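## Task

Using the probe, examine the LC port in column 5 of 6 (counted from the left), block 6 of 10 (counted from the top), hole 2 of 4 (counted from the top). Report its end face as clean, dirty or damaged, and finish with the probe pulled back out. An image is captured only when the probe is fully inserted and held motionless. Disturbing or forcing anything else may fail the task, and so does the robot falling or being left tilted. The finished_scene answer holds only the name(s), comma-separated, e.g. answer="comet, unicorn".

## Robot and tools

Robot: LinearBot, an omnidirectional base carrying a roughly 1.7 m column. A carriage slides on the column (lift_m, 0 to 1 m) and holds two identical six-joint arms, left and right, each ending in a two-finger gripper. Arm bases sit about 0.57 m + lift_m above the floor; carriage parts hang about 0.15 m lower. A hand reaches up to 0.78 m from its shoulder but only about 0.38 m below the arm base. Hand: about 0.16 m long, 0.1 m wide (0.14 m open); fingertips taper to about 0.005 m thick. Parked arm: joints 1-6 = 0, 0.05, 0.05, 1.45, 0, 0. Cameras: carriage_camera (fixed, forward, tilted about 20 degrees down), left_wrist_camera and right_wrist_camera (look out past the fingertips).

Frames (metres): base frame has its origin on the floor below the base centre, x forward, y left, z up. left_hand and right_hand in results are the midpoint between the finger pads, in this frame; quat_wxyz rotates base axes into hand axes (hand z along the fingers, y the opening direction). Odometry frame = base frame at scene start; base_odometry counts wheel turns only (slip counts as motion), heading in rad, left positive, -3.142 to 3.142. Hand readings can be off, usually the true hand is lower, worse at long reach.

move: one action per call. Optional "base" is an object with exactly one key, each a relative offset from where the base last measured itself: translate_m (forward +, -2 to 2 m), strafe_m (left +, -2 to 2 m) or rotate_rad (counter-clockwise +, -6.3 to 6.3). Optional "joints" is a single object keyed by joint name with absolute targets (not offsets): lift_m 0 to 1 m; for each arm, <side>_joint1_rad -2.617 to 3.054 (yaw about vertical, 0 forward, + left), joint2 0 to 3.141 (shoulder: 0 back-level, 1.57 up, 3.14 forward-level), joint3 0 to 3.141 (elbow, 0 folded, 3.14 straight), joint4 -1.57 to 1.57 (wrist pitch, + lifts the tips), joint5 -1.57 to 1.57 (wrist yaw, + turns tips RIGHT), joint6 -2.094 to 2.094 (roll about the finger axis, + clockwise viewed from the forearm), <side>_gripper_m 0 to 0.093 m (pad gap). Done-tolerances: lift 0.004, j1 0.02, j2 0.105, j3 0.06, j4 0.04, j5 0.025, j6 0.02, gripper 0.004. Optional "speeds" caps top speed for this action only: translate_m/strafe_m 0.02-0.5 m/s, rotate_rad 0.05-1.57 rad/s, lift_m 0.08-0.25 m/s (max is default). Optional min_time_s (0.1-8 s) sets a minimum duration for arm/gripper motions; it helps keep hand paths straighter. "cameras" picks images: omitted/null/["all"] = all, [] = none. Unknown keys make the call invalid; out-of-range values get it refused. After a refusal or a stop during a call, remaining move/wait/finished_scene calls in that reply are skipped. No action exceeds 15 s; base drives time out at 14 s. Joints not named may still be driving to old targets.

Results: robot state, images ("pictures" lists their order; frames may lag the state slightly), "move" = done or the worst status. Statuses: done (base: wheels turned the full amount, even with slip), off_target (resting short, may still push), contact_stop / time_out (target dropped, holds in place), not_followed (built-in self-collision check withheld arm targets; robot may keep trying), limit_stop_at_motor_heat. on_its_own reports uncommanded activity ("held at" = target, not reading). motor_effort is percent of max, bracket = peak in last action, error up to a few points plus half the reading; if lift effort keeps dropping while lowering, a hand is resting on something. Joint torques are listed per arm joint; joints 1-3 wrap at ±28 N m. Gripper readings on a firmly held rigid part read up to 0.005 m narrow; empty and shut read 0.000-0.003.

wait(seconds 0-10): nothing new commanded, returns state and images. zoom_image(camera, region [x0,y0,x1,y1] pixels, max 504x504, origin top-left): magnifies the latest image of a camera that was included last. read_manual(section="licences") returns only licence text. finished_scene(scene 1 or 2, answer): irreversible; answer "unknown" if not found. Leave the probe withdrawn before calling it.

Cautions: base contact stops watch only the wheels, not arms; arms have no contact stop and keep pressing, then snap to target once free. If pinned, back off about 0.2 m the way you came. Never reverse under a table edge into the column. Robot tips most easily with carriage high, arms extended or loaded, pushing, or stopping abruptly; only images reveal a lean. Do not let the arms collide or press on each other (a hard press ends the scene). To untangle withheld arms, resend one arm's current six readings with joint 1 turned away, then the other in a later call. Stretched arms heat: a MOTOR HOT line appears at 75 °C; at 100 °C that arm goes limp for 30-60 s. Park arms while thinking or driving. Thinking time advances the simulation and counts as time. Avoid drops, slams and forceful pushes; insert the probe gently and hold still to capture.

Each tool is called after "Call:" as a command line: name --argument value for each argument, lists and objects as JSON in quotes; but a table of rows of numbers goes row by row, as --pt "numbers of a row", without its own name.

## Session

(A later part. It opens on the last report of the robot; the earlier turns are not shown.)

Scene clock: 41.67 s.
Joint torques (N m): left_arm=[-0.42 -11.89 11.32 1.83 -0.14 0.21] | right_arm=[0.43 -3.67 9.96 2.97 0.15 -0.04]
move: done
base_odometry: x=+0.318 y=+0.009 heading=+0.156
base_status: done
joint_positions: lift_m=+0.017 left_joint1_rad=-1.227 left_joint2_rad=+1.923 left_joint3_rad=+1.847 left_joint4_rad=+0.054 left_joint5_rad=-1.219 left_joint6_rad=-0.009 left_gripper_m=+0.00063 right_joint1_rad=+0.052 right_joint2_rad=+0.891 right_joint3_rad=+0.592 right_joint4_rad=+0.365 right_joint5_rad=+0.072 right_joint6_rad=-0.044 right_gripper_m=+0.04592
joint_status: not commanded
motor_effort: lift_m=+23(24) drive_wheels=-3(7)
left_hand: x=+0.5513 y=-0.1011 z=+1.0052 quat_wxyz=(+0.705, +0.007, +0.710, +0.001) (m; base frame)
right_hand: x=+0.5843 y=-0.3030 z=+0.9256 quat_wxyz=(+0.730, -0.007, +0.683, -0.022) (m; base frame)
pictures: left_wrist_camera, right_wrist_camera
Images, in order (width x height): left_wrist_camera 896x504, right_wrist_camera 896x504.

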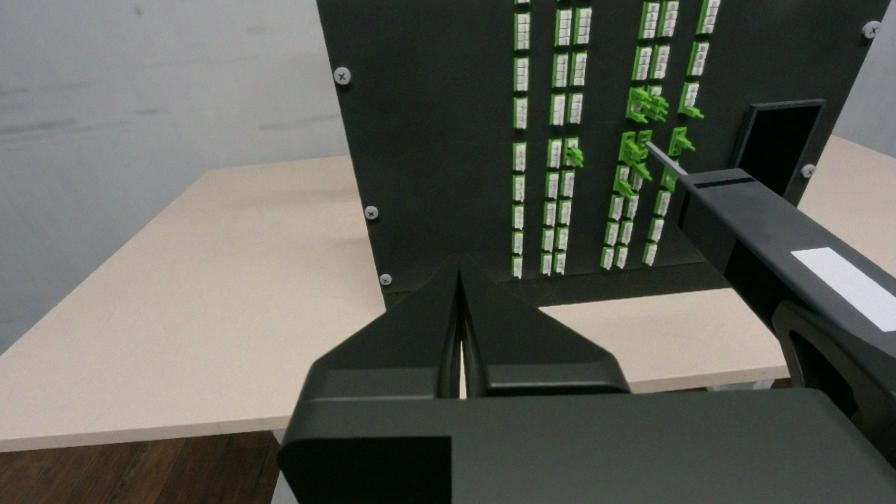

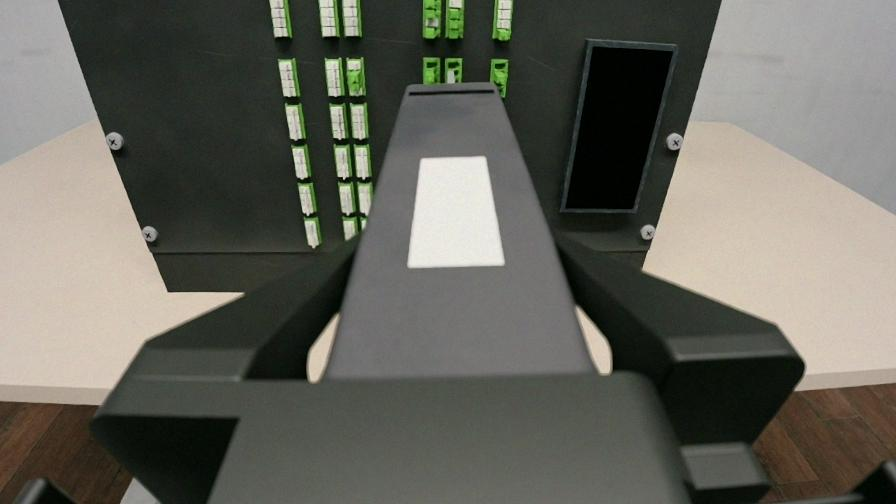

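Call:
move --base '{"strafe_m": -0.001}' --joints '{"lift_m":0.0168}' --cameras '[]'

Call:
move --base '{"translate_m": 0.004}' --speeds '{"translate_m": 0.02}' --cameras '["left_wrist_camera","right_wrist_camera"]'

Call:
zoom_image --camera "right_wrist_camera" --region '[425, 40, 475, 90]'

Call:
zoom_image --camera "left_wrist_camera" --region '[620, 110, 680, 170]'

Scene clock: 43.13 s.
Joint torques (N m): left_arm=[-0.08 -12.08 11.48 1.79 -0.11 0.22] | right_arm=[0.24 -3.58 9.95 2.97 0.13 -0.05]
move: done
base_odometry: x=+0.318 y=+0.008 heading=+0.156
base_status: done
joint_positions: lift_m=+0.017 left_joint1_rad=-1.227 left_joint2_rad=+1.923 left_joint3_rad=+1.847 left_joint4_rad=+0.054 left_joint5_rad=-1.219 left_joint6_rad=-0.009 left_gripper_m=+0.00063 right_joint1_rad=+0.052 right_joint2_rad=+0.891 right_joint3_rad=+0.592 right_joint4_rad=+0.366 right_joint5_rad=+0.072 right_joint6_rad=-0.044 right_gripper_m=+0.04592
joint_status: all done
motor_effort: lift_m=+24(24) drive_wheels=-3(4)
left_hand: x=+0.5514 y=-0.1013 z=+1.0042 quat_wxyz=(+0.704, +0.007, +0.710, +0.001) (m; base frame)
right_hand: x=+0.5843 y=-0.3030 z=+0.9250 quat_wxyz=(+0.730, -0.007, +0.683, -0.022) (m; base frame)
pictures: none
No camera images: "cameras" was empty.

Scene clock: 43.70 s.
Joint torques (N m): left_arm=[-0.31 -12.36 11.26 1.81 -0.15 0.17] | right_arm=[0.53 -3.7 10.02 2.98 0.13 -0.05]
move: done
base_odometry: x=+0.322 y=+0.009 heading=+0.157
base_status: done
joint_positions: lift_m=+0.017 left_joint1_rad=-1.228 left_joint2_rad=+1.923 left_joint3_rad=+1.847 left_joint4_rad=+0.054 left_joint5_rad=-1.219 left_joint6_rad=-0.009 left_gripper_m=+0.00063 right_joint1_rad=+0.052 right_joint2_rad=+0.891 right_joint3_rad=+0.592 right_joint4_rad=+0.366 right_joint5_rad=+0.072 right_joint6_rad=-0.044 right_gripper_m=+0.04592
joint_status: not commanded
motor_effort: lift_m=+23(24) drive_wheels=-3(8)
left_hand: x=+0.5511 y=-0.1015 z=+1.0041 quat_wxyz=(+0.704, +0.007, +0.710, +0.001) (m; base frame)
right_hand: x=+0.5843 y=-0.3030 z=+0.9251 quat_wxyz=(+0.730, -0.006, +0.683, -0.022) (m; base frame)
pictures: left_wrist_camera, right_wrist_camera
Images, in order (width x height): left_wrist_camera 896x504, right_wrist_camera 896x504.

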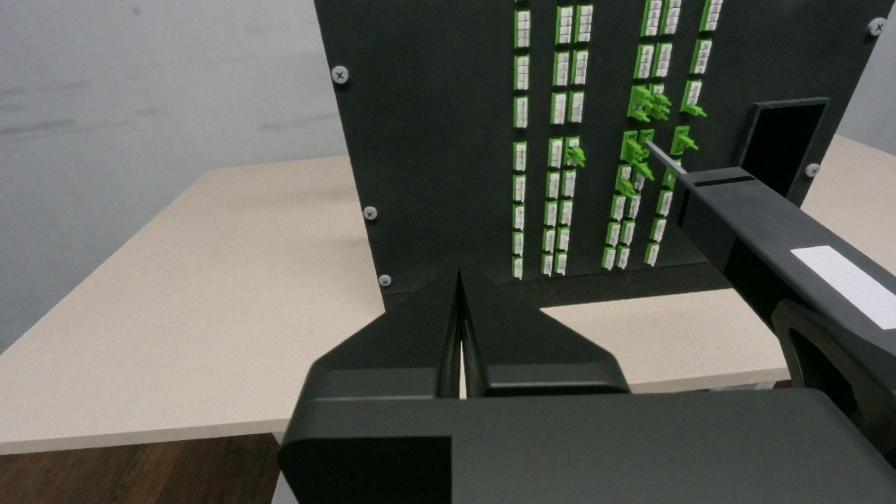

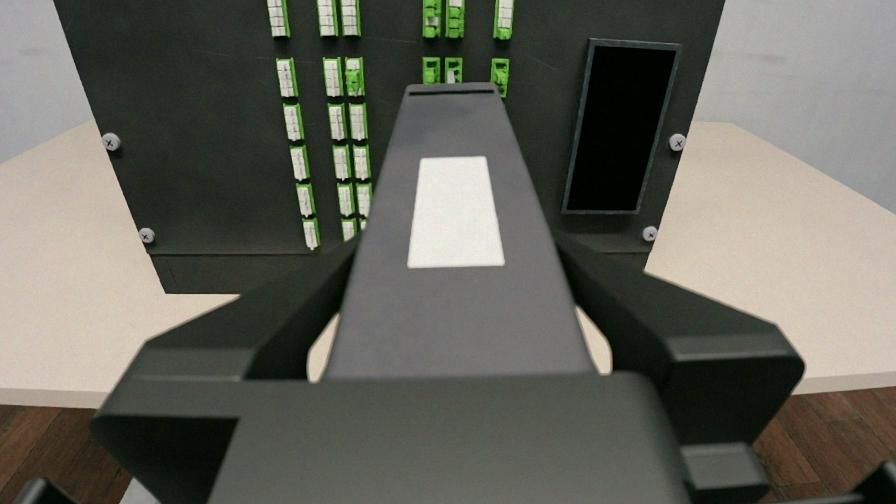

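Scaled by 10.080.

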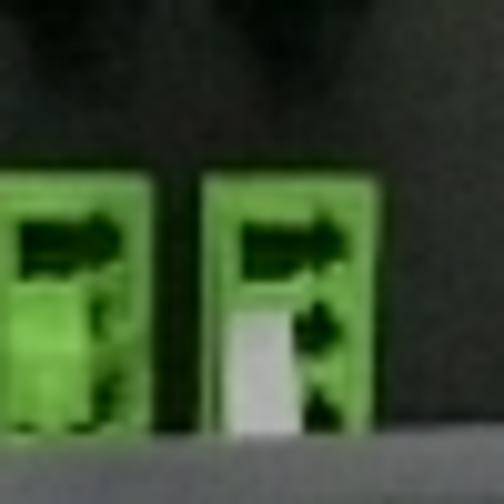

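Scaled by 8.400.

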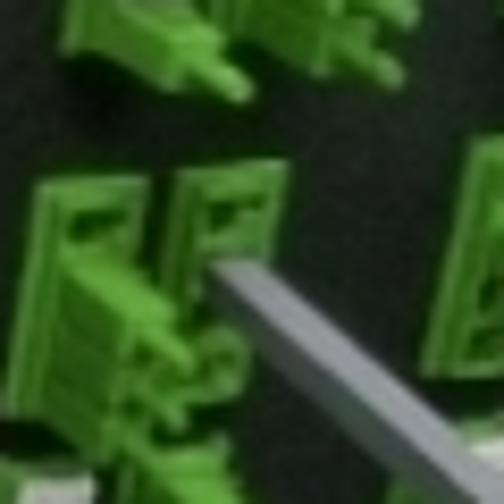

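Call:
move --base '{"translate_m": 0.004}' --speeds '{"translate_m": 0.02}' --cameras '["left_wrist_camera","right_wrist_camera"]'

Call:
zoom_image --camera "right_wrist_camera" --region '[425, 40, 475, 90]'

Call:
zoom_image --camera "left_wrist_camera" --region '[620, 110, 680, 170]'

Scene clock: 44.77 s.
Joint torques (N m): left_arm=[-0.31 -11.77 11.59 1.8 -0.1 0.12] | right_arm=[0.29 -2.93 9.99 3 0.16 -0.03]
move: done
base_odometry: x=+0.326 y=+0.009 heading=+0.157
base_status: done
joint_positions: lift_m=+0.017 left_joint1_rad=-1.229 left_joint2_rad=+1.923 left_joint3_rad=+1.847 left_joint4_rad=+0.054 left_joint5_rad=-1.219 left_joint6_rad=-0.009 left_gripper_m=+0.00063 right_joint1_rad=+0.052 right_joint2_rad=+0.883 right_joint3_rad=+0.591 right_joint4_rad=+0.362 right_joint5_rad=+0.074 right_joint6_rad=-0.045 right_gripper_m=+0.04592
joint_status: not commanded
motor_effort: lift_m=+23(24) drive_wheels=+2(6)
left_hand: x=+0.5510 y=-0.1016 z=+1.0040 quat_wxyz=(+0.704, +0.008, +0.710, +0.001) (m; base frame)
right_hand: x=+0.5827 y=-0.3035 z=+0.9261 quat_wxyz=(+0.731, -0.006, +0.682, -0.023) (m; base frame)
pictures: left_wrist_camera, right_wrist_camera
Images, in order (width x height): left_wrist_camera 896x504, right_wrist_camera 896x504.

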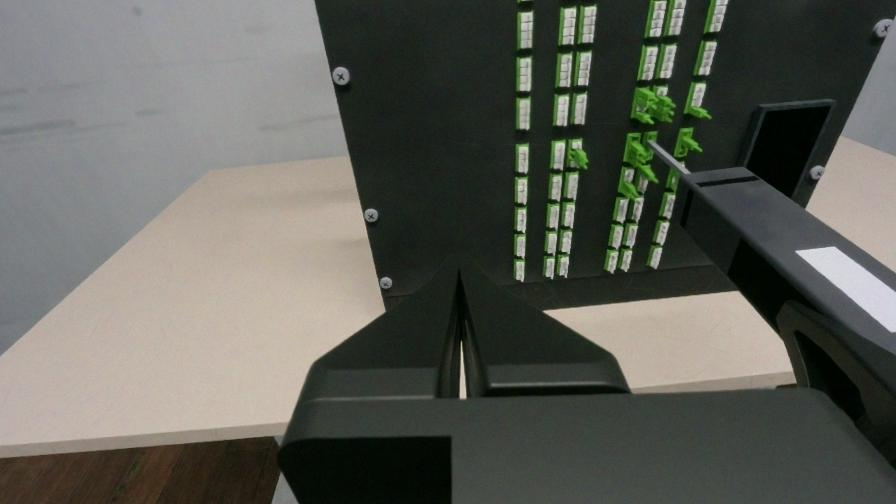

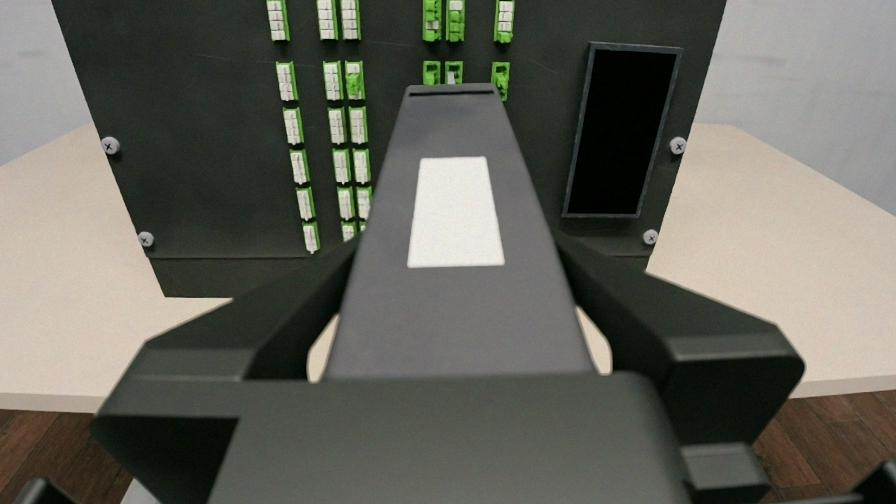

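Scaled by 10.080.

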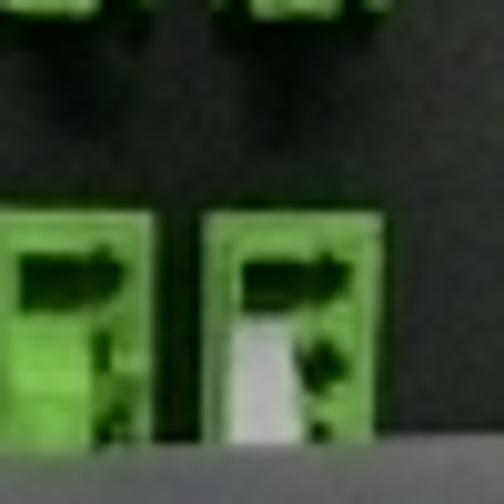

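Scaled by 8.400.

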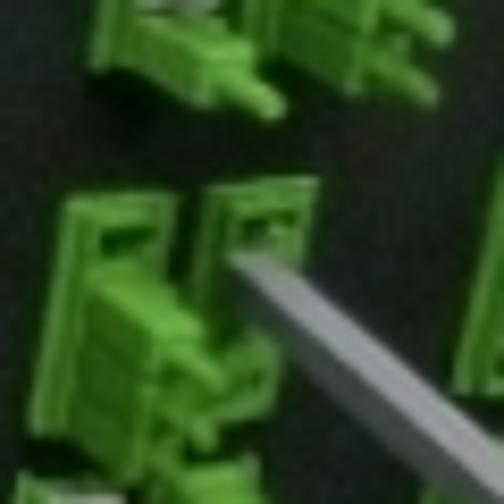

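Call:
move --base '{"translate_m": -0.003}' --speeds '{"translate_m": 0.02}' --cameras '[]'

Call:
move --base '{"strafe_m": -0.0008}' --joints '{"lift_m":0.0160}' --cameras '[]'

Call:
move --base '{"translate_m": 0.005}' --speeds '{"translate_m": 0.02}' --cameras '["left_wrist_camera","right_wrist_camera"]'

Call:
zoom_image --camera "right_wrist_camera" --region '[425, 40, 475, 90]'

Call:
zoom_image --camera "left_wrist_camera" --region '[620, 110, 680, 170]'

Scene clock: 46.37 s.
Joint torques (N m): left_arm=[-0.06 -11.9 11.43 1.82 -0.08 0.16] | right_arm=[0.46 -2.86 10.03 2.99 0.08 -0.03]
move: done
base_odometry: x=+0.323 y=+0.009 heading=+0.157
base_status: done
joint_positions: lift_m=+0.017 left_joint1_rad=-1.231 left_joint2_rad=+1.923 left_joint3_rad=+1.847 left_joint4_rad=+0.054 left_joint5_rad=-1.219 left_joint6_rad=-0.009 left_gripper_m=+0.00063 right_joint1_rad=+0.052 right_joint2_rad=+0.883 right_joint3_rad=+0.591 right_joint4_rad=+0.363 right_joint5_rad=+0.074 right_joint6_rad=-0.045 right_gripper_m=+0.04592
joint_status: not commanded
motor_effort: lift_m=+23(24) drive_wheels=+1(7)
left_hand: x=+0.5500 y=-0.1024 z=+1.0040 quat_wxyz=(+0.704, +0.008, +0.710, +0.000) (m; base frame)
right_hand: x=+0.5827 y=-0.3035 z=+0.9264 quat_wxyz=(+0.731, -0.006, +0.681, -0.023) (m; base frame)
pictures: none
No camera images: "cameras" was empty.

Scene clock: 46.80 s.
Joint torques (N m): left_arm=[0.18 -11.67 11.34 1.79 -0.15 0.11] | right_arm=[0.36 -2.93 10.09 2.98 0.11 -0.04]
move: done
base_odometry: x=+0.323 y=+0.008 heading=+0.158
base_status: done
joint_positions: lift_m=+0.016 left_joint1_rad=-1.231 left_joint2_rad=+1.923 left_joint3_rad=+1.847 left_joint4_rad=+0.054 left_joint5_rad=-1.219 left_joint6_rad=-0.009 left_gripper_m=+0.00063 right_joint1_rad=+0.052 right_joint2_rad=+0.883 right_joint3_rad=+0.591 right_joint4_rad=+0.363 right_joint5_rad=+0.074 right_joint6_rad=-0.045 right_gripper_m=+0.04592
joint_status: all done
motor_effort: lift_m=+24(24) drive_wheels=-3(3)
left_hand: x=+0.5500 y=-0.1024 z=+1.0032 quat_wxyz=(+0.704, +0.008, +0.710, +0.000) (m; base frame)
right_hand: x=+0.5827 y=-0.3035 z=+0.9255 quat_wxyz=(+0.731, -0.006, +0.682, -0.023) (m; base frame)
pictures: none
No camera images: "cameras" was empty.

Scene clock: 47.43 s.
Joint torques (N m): left_arm=[-0.21 -12.15 11.43 1.79 -0.06 0.18] | right_arm=[0.32 -1.74 10.14 3.05 0.11 -0.05]
move: done
base_odometry: x=+0.328 y=+0.009 heading=+0.158
base_status: done
joint_positions: lift_m=+0.016 left_joint1_rad=-1.230 left_joint2_rad=+1.923 left_joint3_rad=+1.847 left_joint4_rad=+0.054 left_joint5_rad=-1.219 left_joint6_rad=-0.009 left_gripper_m=+0.00063 right_joint1_rad=+0.052 right_joint2_rad=+0.871 right_joint3_rad=+0.590 right_joint4_rad=+0.357 right_joint5_rad=+0.077 right_joint6_rad=-0.045 right_gripper_m=+0.04592
joint_status: not commanded
motor_effort: lift_m=+24(24) drive_wheels=+2(7)
left_hand: x=+0.5505 y=-0.1020 z=+1.0032 quat_wxyz=(+0.704, +0.008, +0.710, +0.000) (m; base frame)
right_hand: x=+0.5803 y=-0.3040 z=+0.9275 quat_wxyz=(+0.733, -0.005, +0.680, -0.023) (m; base frame)
pictures: left_wrist_camera, right_wrist_camera
Images, in order (width x height): left_wrist_camera 896x504, right_wrist_camera 896x504.

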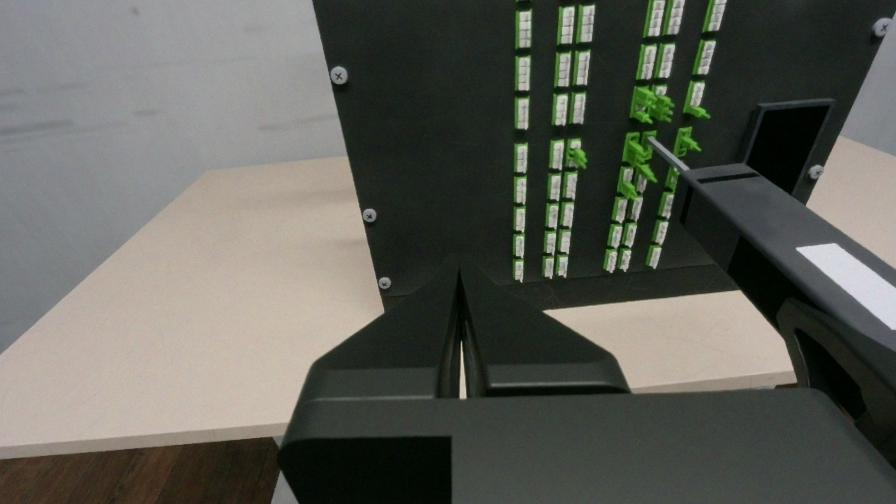

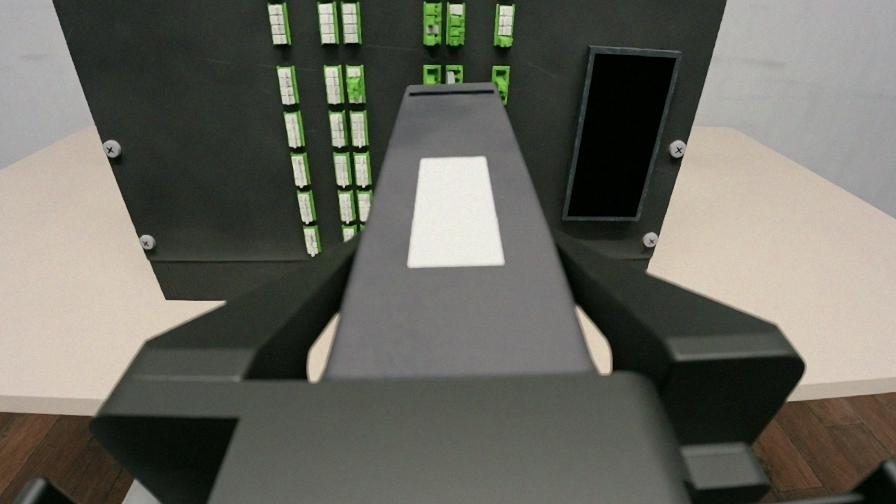

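Scaled by 10.080.

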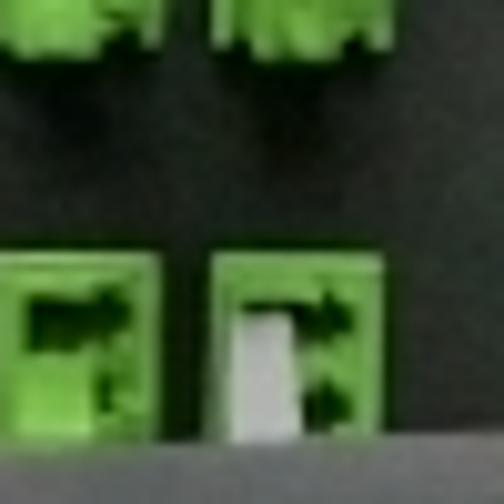

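Scaled by 8.400.

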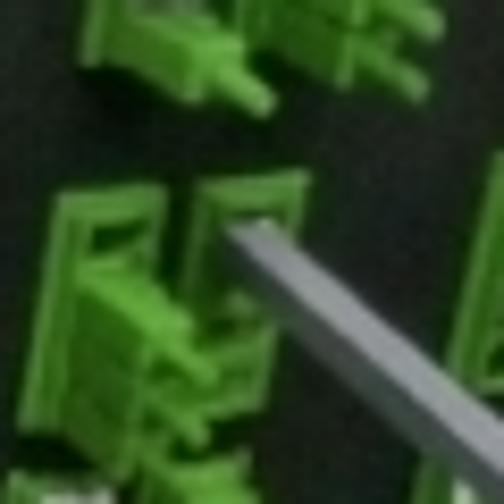

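Call:
move --base '{"translate_m": -0.012}' --speeds '{"translate_m": 0.03}' --cameras '[]'

Call:
move --joints '{"right_joint2_rad":0.91}' --min_time_s 0.6 --cameras '[]'

Call:
move --joints '{"right_joint2_rad":0.87,"right_joint4_rad":0.44,"right_joint3_rad":0.606,"right_joint5_rad":0.08}' --min_time_s 0.8 --cameras '["left_wrist_camera","right_wrist_camera"]'

Call:
zoom_image --camera "right_wrist_camera" --region '[425, 40, 475, 90]'

Call:
zoom_image --camera "left_wrist_camera" --region '[620, 110, 680, 170]'

Scene clock: 48.80 s.
Joint torques (N m): left_arm=[-0.01 -12.25 11.63 1.78 -0.09 0.14] | right_arm=[0.42 -1.8 10.14 3.04 0.1 -0.02]
move: done
base_odometry: x=+0.316 y=+0.007 heading=+0.158
base_status: done
joint_positions: lift_m=+0.016 left_joint1_rad=-1.231 left_joint2_rad=+1.923 left_joint3_rad=+1.847 left_joint4_rad=+0.054 left_joint5_rad=-1.219 left_joint6_rad=-0.009 left_gripper_m=+0.00063 right_joint1_rad=+0.052 right_joint2_rad=+0.871 right_joint3_rad=+0.590 right_joint4_rad=+0.359 right_joint5_rad=+0.077 right_joint6_rad=-0.045 right_gripper_m=+0.04592
joint_status: not commanded
motor_effort: lift_m=+23(24) drive_wheels=+0(8)
left_hand: x=+0.5500 y=-0.1024 z=+1.0032 quat_wxyz=(+0.704, +0.008, +0.710, +0.000) (m; base frame)
right_hand: x=+0.5803 y=-0.3040 z=+0.9282 quat_wxyz=(+0.734, -0.005, +0.679, -0.023) (m; base frame)
pictures: none
No camera images: "cameras" was empty.

Scene clock: 49.67 s.
Joint torques (N m): left_arm=[0.1 -12.16 11.43 1.86 -0.13 0.18] | right_arm=[0.43 -1.92 10.14 3.05 0.11 -0.05]
move: done
base_odometry: x=+0.316 y=+0.007 heading=+0.158
base_status: not commanded
joint_positions: lift_m=+0.016 left_joint1_rad=-1.231 left_joint2_rad=+1.923 left_joint3_rad=+1.847 left_joint4_rad=+0.054 left_joint5_rad=-1.219 left_joint6_rad=-0.009 left_gripper_m=+0.00063 right_joint1_rad=+0.052 right_joint2_rad=+0.909 right_joint3_rad=+0.590 right_joint4_rad=+0.360 right_joint5_rad=+0.077 right_joint6_rad=-0.045 right_gripper_m=+0.04592
joint_status: all done
motor_effort: lift_m=+23(24) drive_wheels=+0(0)
left_hand: x=+0.5500 y=-0.1024 z=+1.0032 quat_wxyz=(+0.704, +0.008, +0.710, +0.000) (m; base frame)
right_hand: x=+0.5881 y=-0.3036 z=+0.9157 quat_wxyz=(+0.721, -0.006, +0.693, -0.024) (m; base frame)
pictures: none
No camera images: "cameras" was empty.

Scene clock: 50.77 s.
Joint torques (N m): left_arm=[-0.1 -11.73 11.47 1.83 -0.14 0.15] | right_arm=[0.47 -4.4 10.15 3.04 0.07 -0.04]
move: off_target
base_odometry: x=+0.316 y=+0.007 heading=+0.158
base_status: not commanded
joint_positions: lift_m=+0.016 left_joint1_rad=-1.231 left_joint2_rad=+1.923 left_joint3_rad=+1.847 left_joint4_rad=+0.054 left_joint5_rad=-1.219 left_joint6_rad=-0.009 left_gripper_m=+0.00063 right_joint1_rad=+0.052 right_joint2_rad=+0.898 right_joint3_rad=+0.590 right_joint4_rad=+0.360 right_joint5_rad=+0.077 right_joint6_rad=-0.045 right_gripper_m=+0.04592
joint_status: right_joint4_rad off_target (ended at +0.360, target +0.440); the others done
motor_effort: lift_m=+24(24) drive_wheels=+0(0)
left_hand: x=+0.5500 y=-0.1024 z=+1.0032 quat_wxyz=(+0.704, +0.008, +0.710, +0.000) (m; base frame)
right_hand: x=+0.5859 y=-0.3037 z=+0.9192 quat_wxyz=(+0.725, -0.005, +0.689, -0.024) (m; base frame)
pictures: left_wrist_camera, right_wrist_camera
Images, in order (width x height): left_wrist_camera 896x504, right_wrist_camera 896x504.

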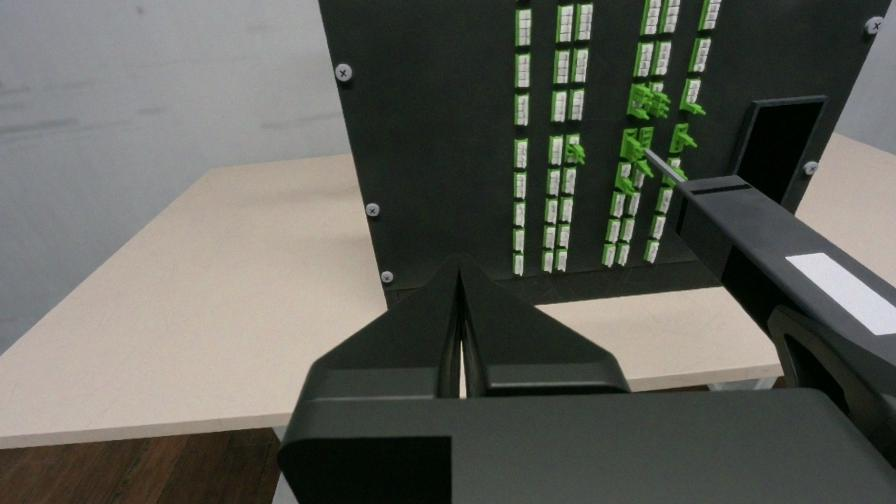

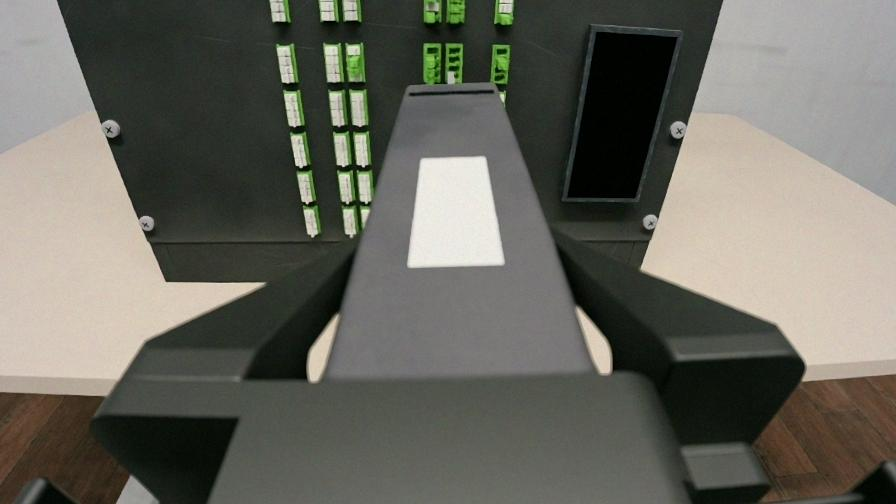

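Scaled by 10.080.

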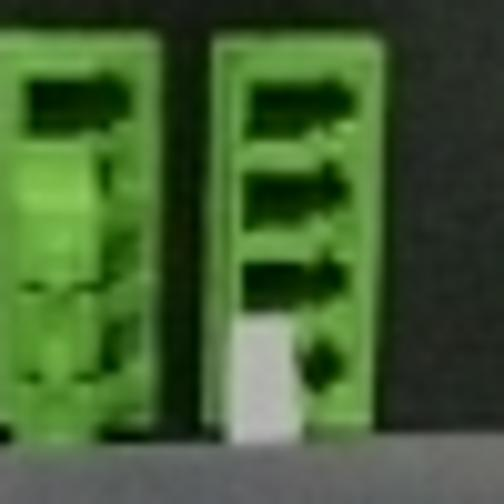

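Scaled by 8.400.

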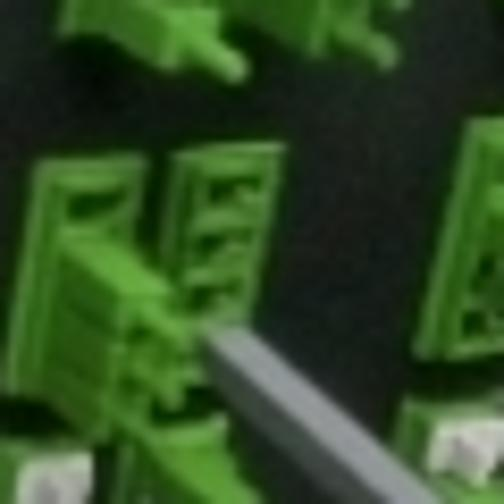

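Call:
move --base '{"translate_m": -0.01}' --speeds '{"translate_m": 0.03}' --joints '{"right_joint2_rad":0.86}' --min_time_s 0.6 --cameras '["left_wrist_camera","right_wrist_camera"]'

Call:
zoom_image --camera "right_wrist_camera" --region '[425, 40, 475, 90]'

Call:
zoom_image --camera "left_wrist_camera" --region '[610, 100, 710, 200]'

Scene clock: 52.80 s.
Joint torques (N m): left_arm=[-0.16 -12.31 11.33 1.77 -0.05 0.13] | right_arm=[0.44 -4.03 10.06 3.01 0.08 -0.02]
move: done
base_odometry: x=+0.306 y=+0.006 heading=+0.158
base_status: done
joint_positions: lift_m=+0.016 left_joint1_rad=-1.231 left_joint2_rad=+1.923 left_joint3_rad=+1.847 left_joint4_rad=+0.054 left_joint5_rad=-1.219 left_joint6_rad=-0.009 left_gripper_m=+0.00063 right_joint1_rad=+0.052 right_joint2_rad=+0.887 right_joint3_rad=+0.590 right_joint4_rad=+0.362 right_joint5_rad=+0.077 right_joint6_rad=-0.045 right_gripper_m=+0.04592
joint_status: all done
motor_effort: lift_m=+24(24) drive_wheels=+2(6)
left_hand: x=+0.5499 y=-0.1025 z=+1.0032 quat_wxyz=(+0.704, +0.009, +0.710, +0.000) (m; base frame)
right_hand: x=+0.5835 y=-0.3038 z=+0.9237 quat_wxyz=(+0.729, -0.005, +0.684, -0.024) (m; base frame)
pictures: left_wrist_camera, right_wrist_camera
Images, in order (width x height): left_wrist_camera 896x504, right_wrist_camera 896x504.

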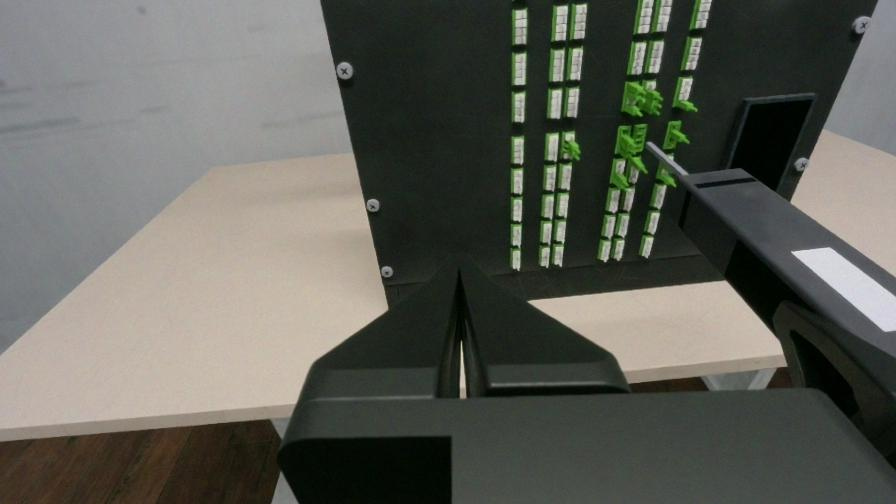

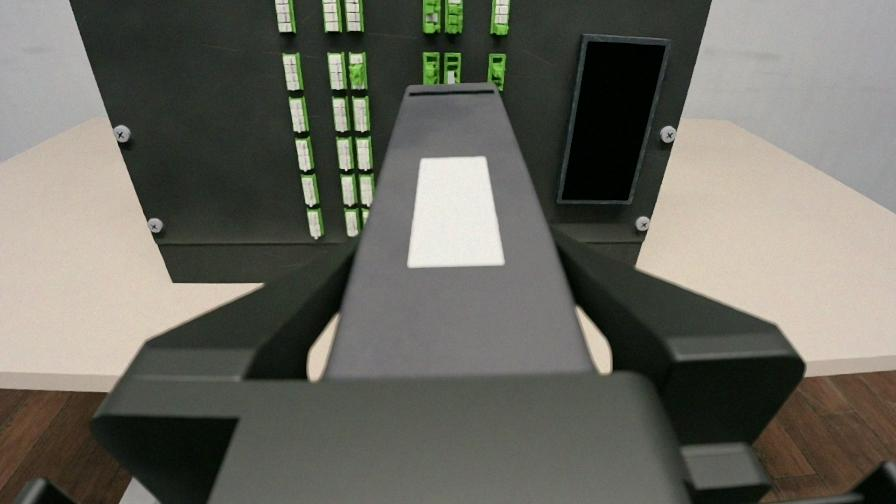

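Scaled by 10.080.

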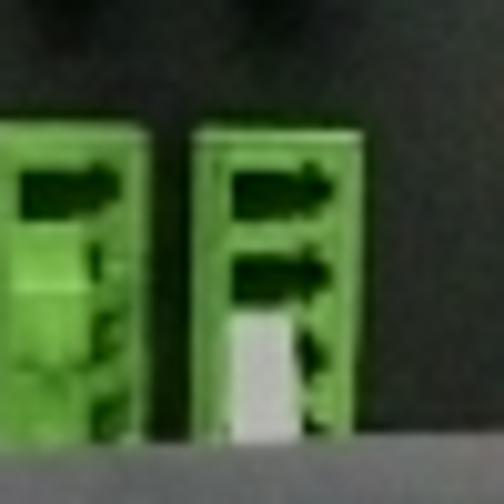

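Scaled by 5.040.

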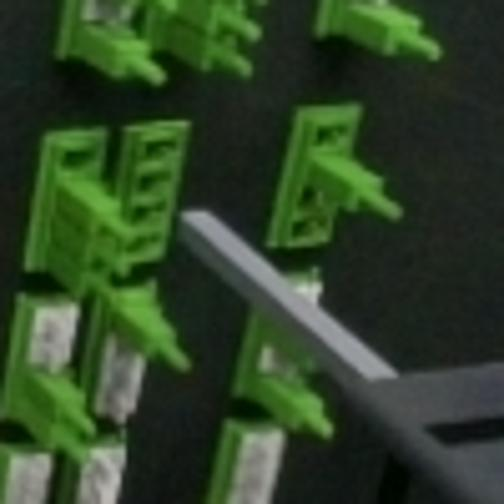

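Call:
move --joints '{"right_joint4_rad":0.39,"right_joint5_rad":0.08,"lift_m":0.036}' --min_time_s 0.8 --cameras '["left_wrist_camera","right_wrist_camera"]'

Call:
zoom_image --camera "right_wrist_camera" --region '[425, 40, 475, 90]'

Call:
zoom_image --camera "left_wrist_camera" --region '[610, 100, 710, 200]'

Scene clock: 54.50 s.
Joint torques (N m): left_arm=[0.06 -12.55 10.85 1.84 -0.13 0.14] | right_arm=[0.43 -3.63 10.32 2.81 0.12 -0.04]
move: off_target
base_odometry: x=+0.306 y=+0.006 heading=+0.158
base_status: not commanded
joint_positions: lift_m=+0.036 left_joint1_rad=-1.231 left_joint2_rad=+1.926 left_joint3_rad=+1.855 left_joint4_rad=+0.052 left_joint5_rad=-1.219 left_joint6_rad=-0.009 left_gripper_m=+0.00063 right_joint1_rad=+0.052 right_joint2_rad=+0.882 right_joint3_rad=+0.588 right_joint4_rad=+0.331 right_joint5_rad=+0.077 right_joint6_rad=-0.045 right_gripper_m=+0.04592
joint_status: right_joint4_rad off_target (ended at +0.332, target +0.390); the others done
motor_effort: lift_m=+23(28) drive_wheels=+2(3)
left_hand: x=+0.5500 y=-0.1029 z=+1.0247 quat_wxyz=(+0.705, +0.008, +0.709, -0.001) (m; base frame)
right_hand: x=+0.5829 y=-0.3039 z=+0.9366 quat_wxyz=(+0.720, -0.006, +0.694, -0.024) (m; base frame)
pictures: left_wrist_camera, right_wrist_camera
Images, in order (width x height): left_wrist_camera 896x504, right_wrist_camera 896x504.

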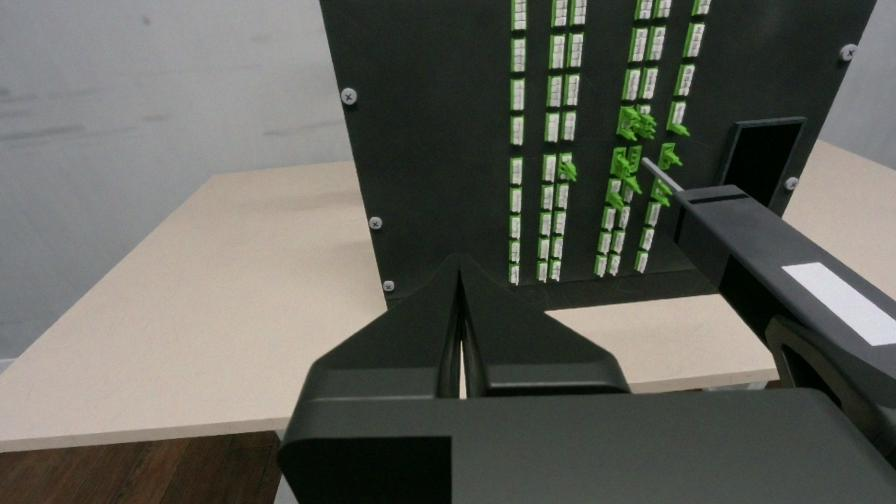

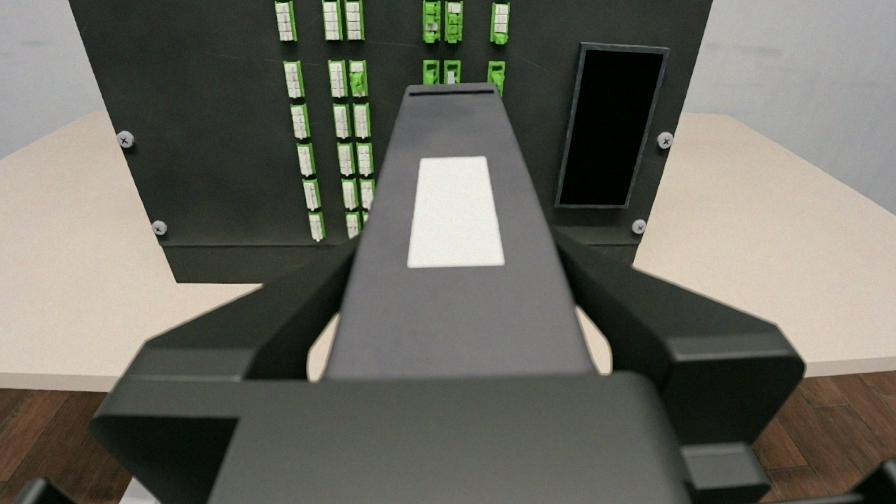

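Scaled by 10.080.

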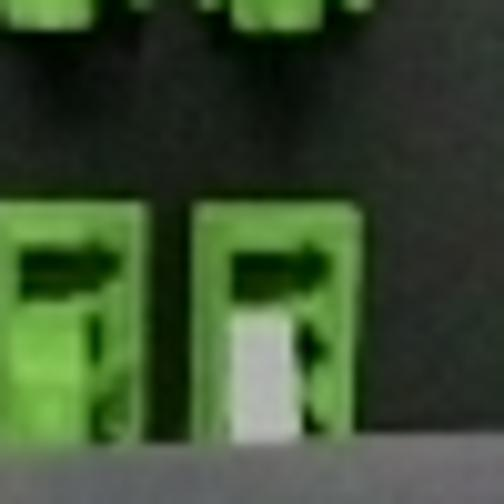

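Scaled by 5.040.

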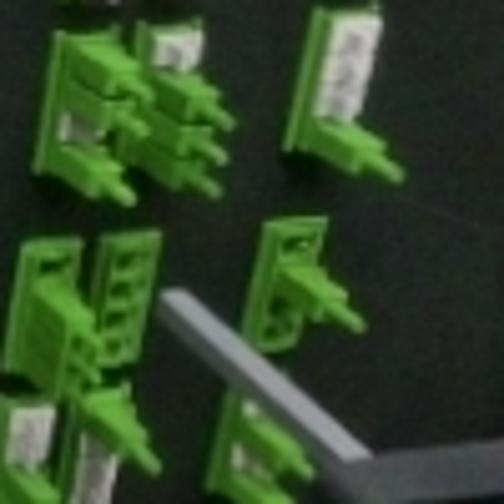

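Call:
move --joints '{"right_joint4_rad":0.365,"lift_m":0.038}' --min_time_s 0.8 --cameras '[]'

Call:
move --base '{"translate_m": 0.010}' --speeds '{"translate_m": 0.03}' --cameras '["left_wrist_camera","right_wrist_camera"]'

Call:
zoom_image --camera "right_wrist_camera" --region '[425, 40, 475, 90]'

Call:
zoom_image --camera "left_wrist_camera" --region '[610, 110, 710, 210]'

Scene clock: 56.23 s.
Joint torques (N m): left_arm=[0.16 -12.42 10.58 1.8 -0.05 0.16] | right_arm=[0.36 -3.75 10.29 2.82 0.11 -0.02]
move: off_target
base_odometry: x=+0.306 y=+0.006 heading=+0.158
base_status: not commanded
joint_positions: lift_m=+0.038 left_joint1_rad=-1.231 left_joint2_rad=+1.926 left_joint3_rad=+1.855 left_joint4_rad=+0.052 left_joint5_rad=-1.219 left_joint6_rad=-0.009 left_gripper_m=+0.00063 right_joint1_rad=+0.052 right_joint2_rad=+0.882 right_joint3_rad=+0.588 right_joint4_rad=+0.306 right_joint5_rad=+0.077 right_joint6_rad=-0.045 right_gripper_m=+0.04592
joint_status: right_joint4_rad off_target (ended at +0.307, target +0.365); the others done
motor_effort: lift_m=+23(27) drive_wheels=+2(2)
left_hand: x=+0.5500 y=-0.1029 z=+1.0267 quat_wxyz=(+0.705, +0.008, +0.709, -0.001) (m; base frame)
right_hand: x=+0.5830 y=-0.3039 z=+0.9324 quat_wxyz=(+0.711, -0.007, +0.703, -0.024) (m; base frame)
pictures: none
No camera images: "cameras" was empty.

Scene clock: 57.07 s.
Joint torques (N m): left_arm=[-0.27 -12.37 10.88 1.8 -0.12 0.16] | right_arm=[0.35 -3.71 10.29 2.94 0.12 -0.03]
move: done
base_odometry: x=+0.316 y=+0.007 heading=+0.158
base_status: done
joint_positions: lift_m=+0.038 left_joint1_rad=-1.230 left_joint2_rad=+1.926 left_joint3_rad=+1.855 left_joint4_rad=+0.052 left_joint5_rad=-1.219 left_joint6_rad=-0.009 left_gripper_m=+0.00063 right_joint1_rad=+0.052 right_joint2_rad=+0.882 right_joint3_rad=+0.588 right_joint4_rad=+0.299 right_joint5_rad=+0.077 right_joint6_rad=-0.045 right_gripper_m=+0.04592
joint_status: not commanded
motor_effort: lift_m=+23(24) drive_wheels=+0(7)
left_hand: x=+0.5506 y=-0.1024 z=+1.0267 quat_wxyz=(+0.705, +0.007, +0.709, -0.001) (m; base frame)
right_hand: x=+0.5830 y=-0.3039 z=+0.9307 quat_wxyz=(+0.709, -0.007, +0.705, -0.024) (m; base frame)
pictures: left_wrist_camera, right_wrist_camera
Images, in order (width x height): left_wrist_camera 896x504, right_wrist_camera 896x504.

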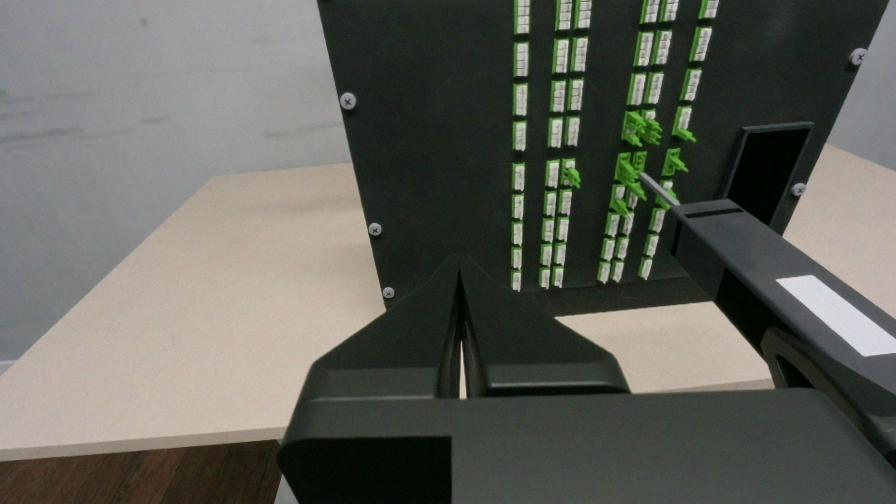

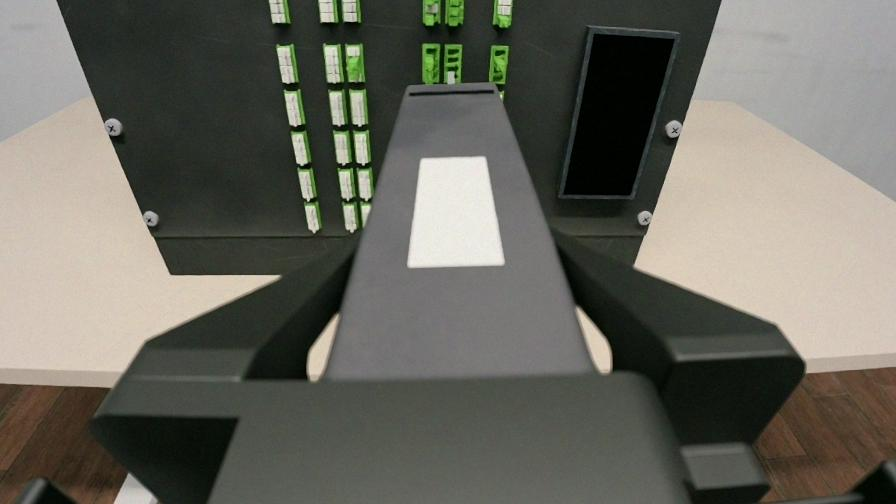

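Scaled by 10.080.

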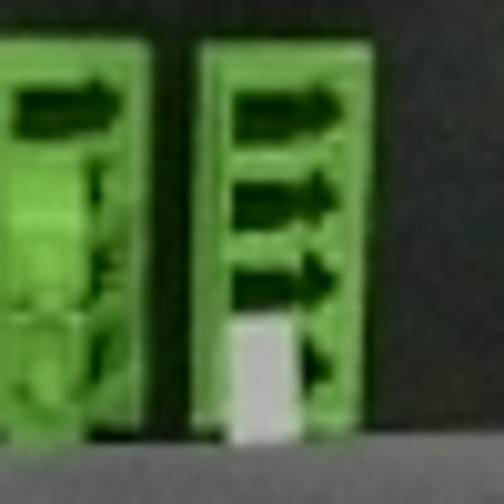

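Scaled by 5.040.

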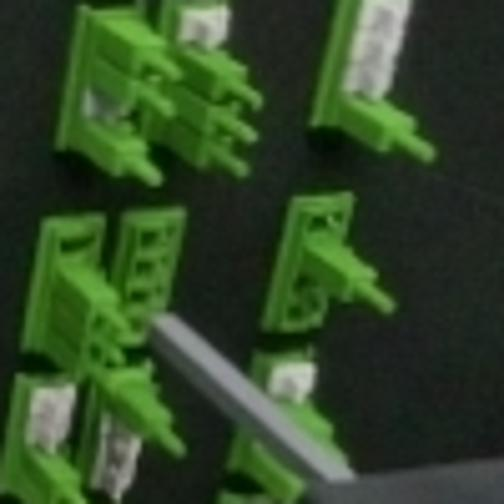

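Call:
move --joints '{"lift_m":0.047}' --cameras '[]'

Call:
move --base '{"translate_m": 0.005}' --speeds '{"translate_m": 0.03}' --cameras '["left_wrist_camera","right_wrist_camera"]'

Call:
zoom_image --camera "right_wrist_camera" --region '[425, 40, 475, 90]'

Call:
zoom_image --camera "left_wrist_camera" --region '[620, 140, 680, 200]'

Scene clock: 60.33 s.
Joint torques (N m): left_arm=[-0.01 -12.3 10.13 1.76 -0.18 0.12] | right_arm=[0.53 -3.51 10.41 2.96 0.11 -0.02]
move: done
base_odometry: x=+0.316 y=+0.007 heading=+0.158
base_status: not commanded
joint_positions: lift_m=+0.047 left_joint1_rad=-1.229 left_joint2_rad=+1.927 left_joint3_rad=+1.858 left_joint4_rad=+0.053 left_joint5_rad=-1.219 left_joint6_rad=-0.009 left_gripper_m=+0.00063 right_joint1_rad=+0.052 right_joint2_rad=+0.880 right_joint3_rad=+0.588 right_joint4_rad=+0.297 right_joint5_rad=+0.077 right_joint6_rad=-0.045 right_gripper_m=+0.04592
joint_status: all done
motor_effort: lift_m=+23(27) drive_wheels=+0(1)
left_hand: x=+0.5509 y=-0.1024 z=+1.0364 quat_wxyz=(+0.705, +0.006, +0.709, -0.001) (m; base frame)
right_hand: x=+0.5827 y=-0.3039 z=+0.9396 quat_wxyz=(+0.708, -0.007, +0.706, -0.025) (m; base frame)
pictures: none
No camera images: "cameras" was empty.

Scene clock: 61.00 s.
Joint torques (N m): left_arm=[-0.4 -12.29 10.37 1.79 -0.07 0.17] | right_arm=[0.44 -3.56 10.41 2.99 0.1 -0.03]
move: done
base_odometry: x=+0.321 y=+0.008 heading=+0.158
base_status: done
joint_positions: lift_m=+0.047 left_joint1_rad=-1.227 left_joint2_rad=+1.927 left_joint3_rad=+1.858 left_joint4_rad=+0.053 left_joint5_rad=-1.220 left_joint6_rad=-0.008 left_gripper_m=+0.00063 right_joint1_rad=+0.052 right_joint2_rad=+0.880 right_joint3_rad=+0.588 right_joint4_rad=+0.294 right_joint5_rad=+0.077 right_joint6_rad=-0.045 right_gripper_m=+0.04592
joint_status: not commanded
motor_effort: lift_m=+23(23) drive_wheels=-1(7)
left_hand: x=+0.5516 y=-0.1018 z=+1.0364 quat_wxyz=(+0.705, +0.005, +0.709, +0.000) (m; base frame)
right_hand: x=+0.5827 y=-0.3039 z=+0.9390 quat_wxyz=(+0.707, -0.007, +0.706, -0.025) (m; base frame)
pictures: left_wrist_camera, right_wrist_camera
Images, in order (width x height): left_wrist_camera 896x504, right_wrist_camera 896x504.

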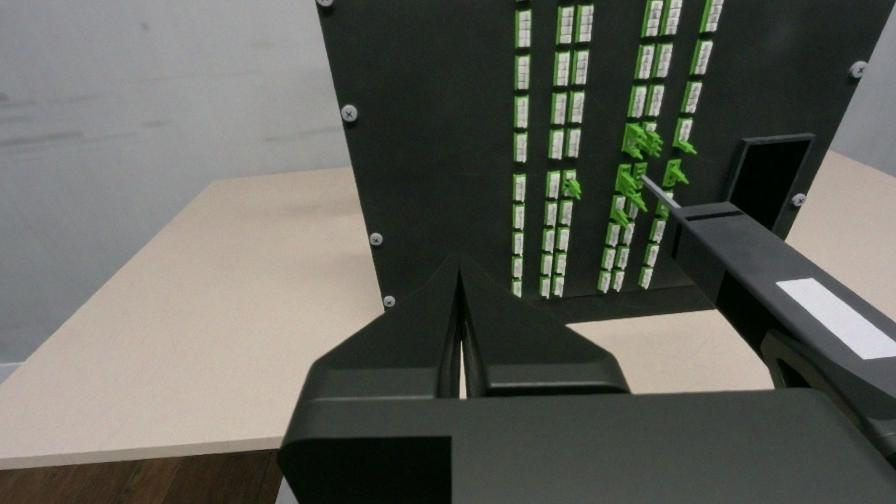

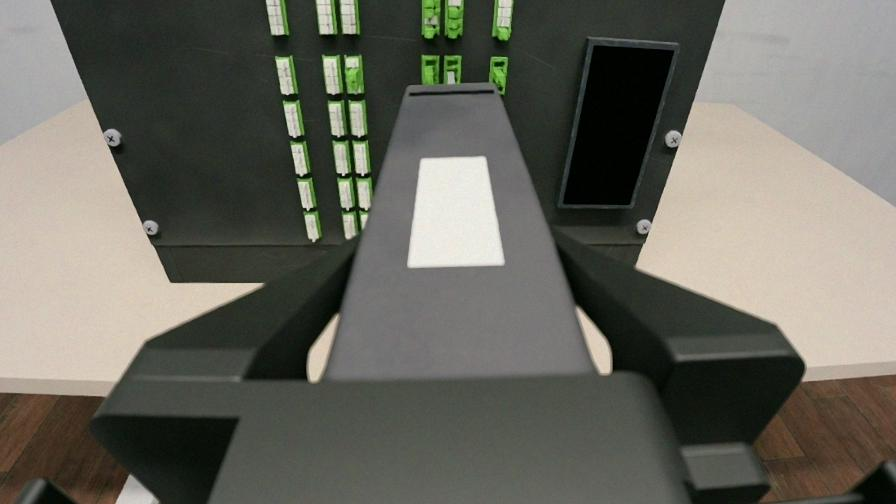

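Scaled by 10.080.

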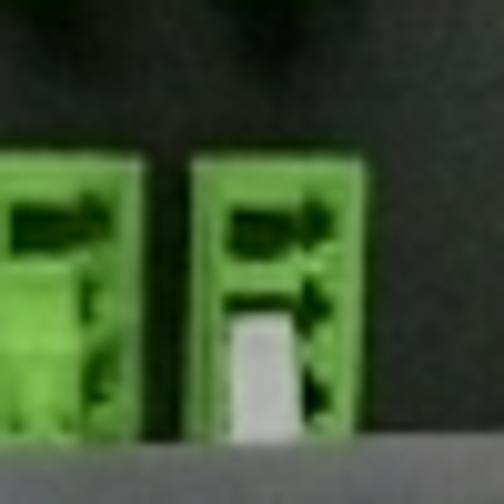

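Scaled by 8.400.

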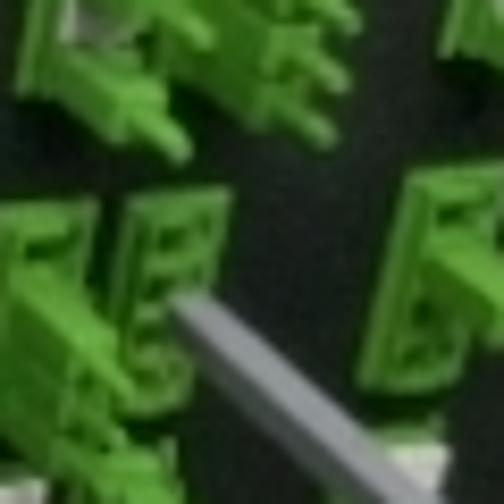

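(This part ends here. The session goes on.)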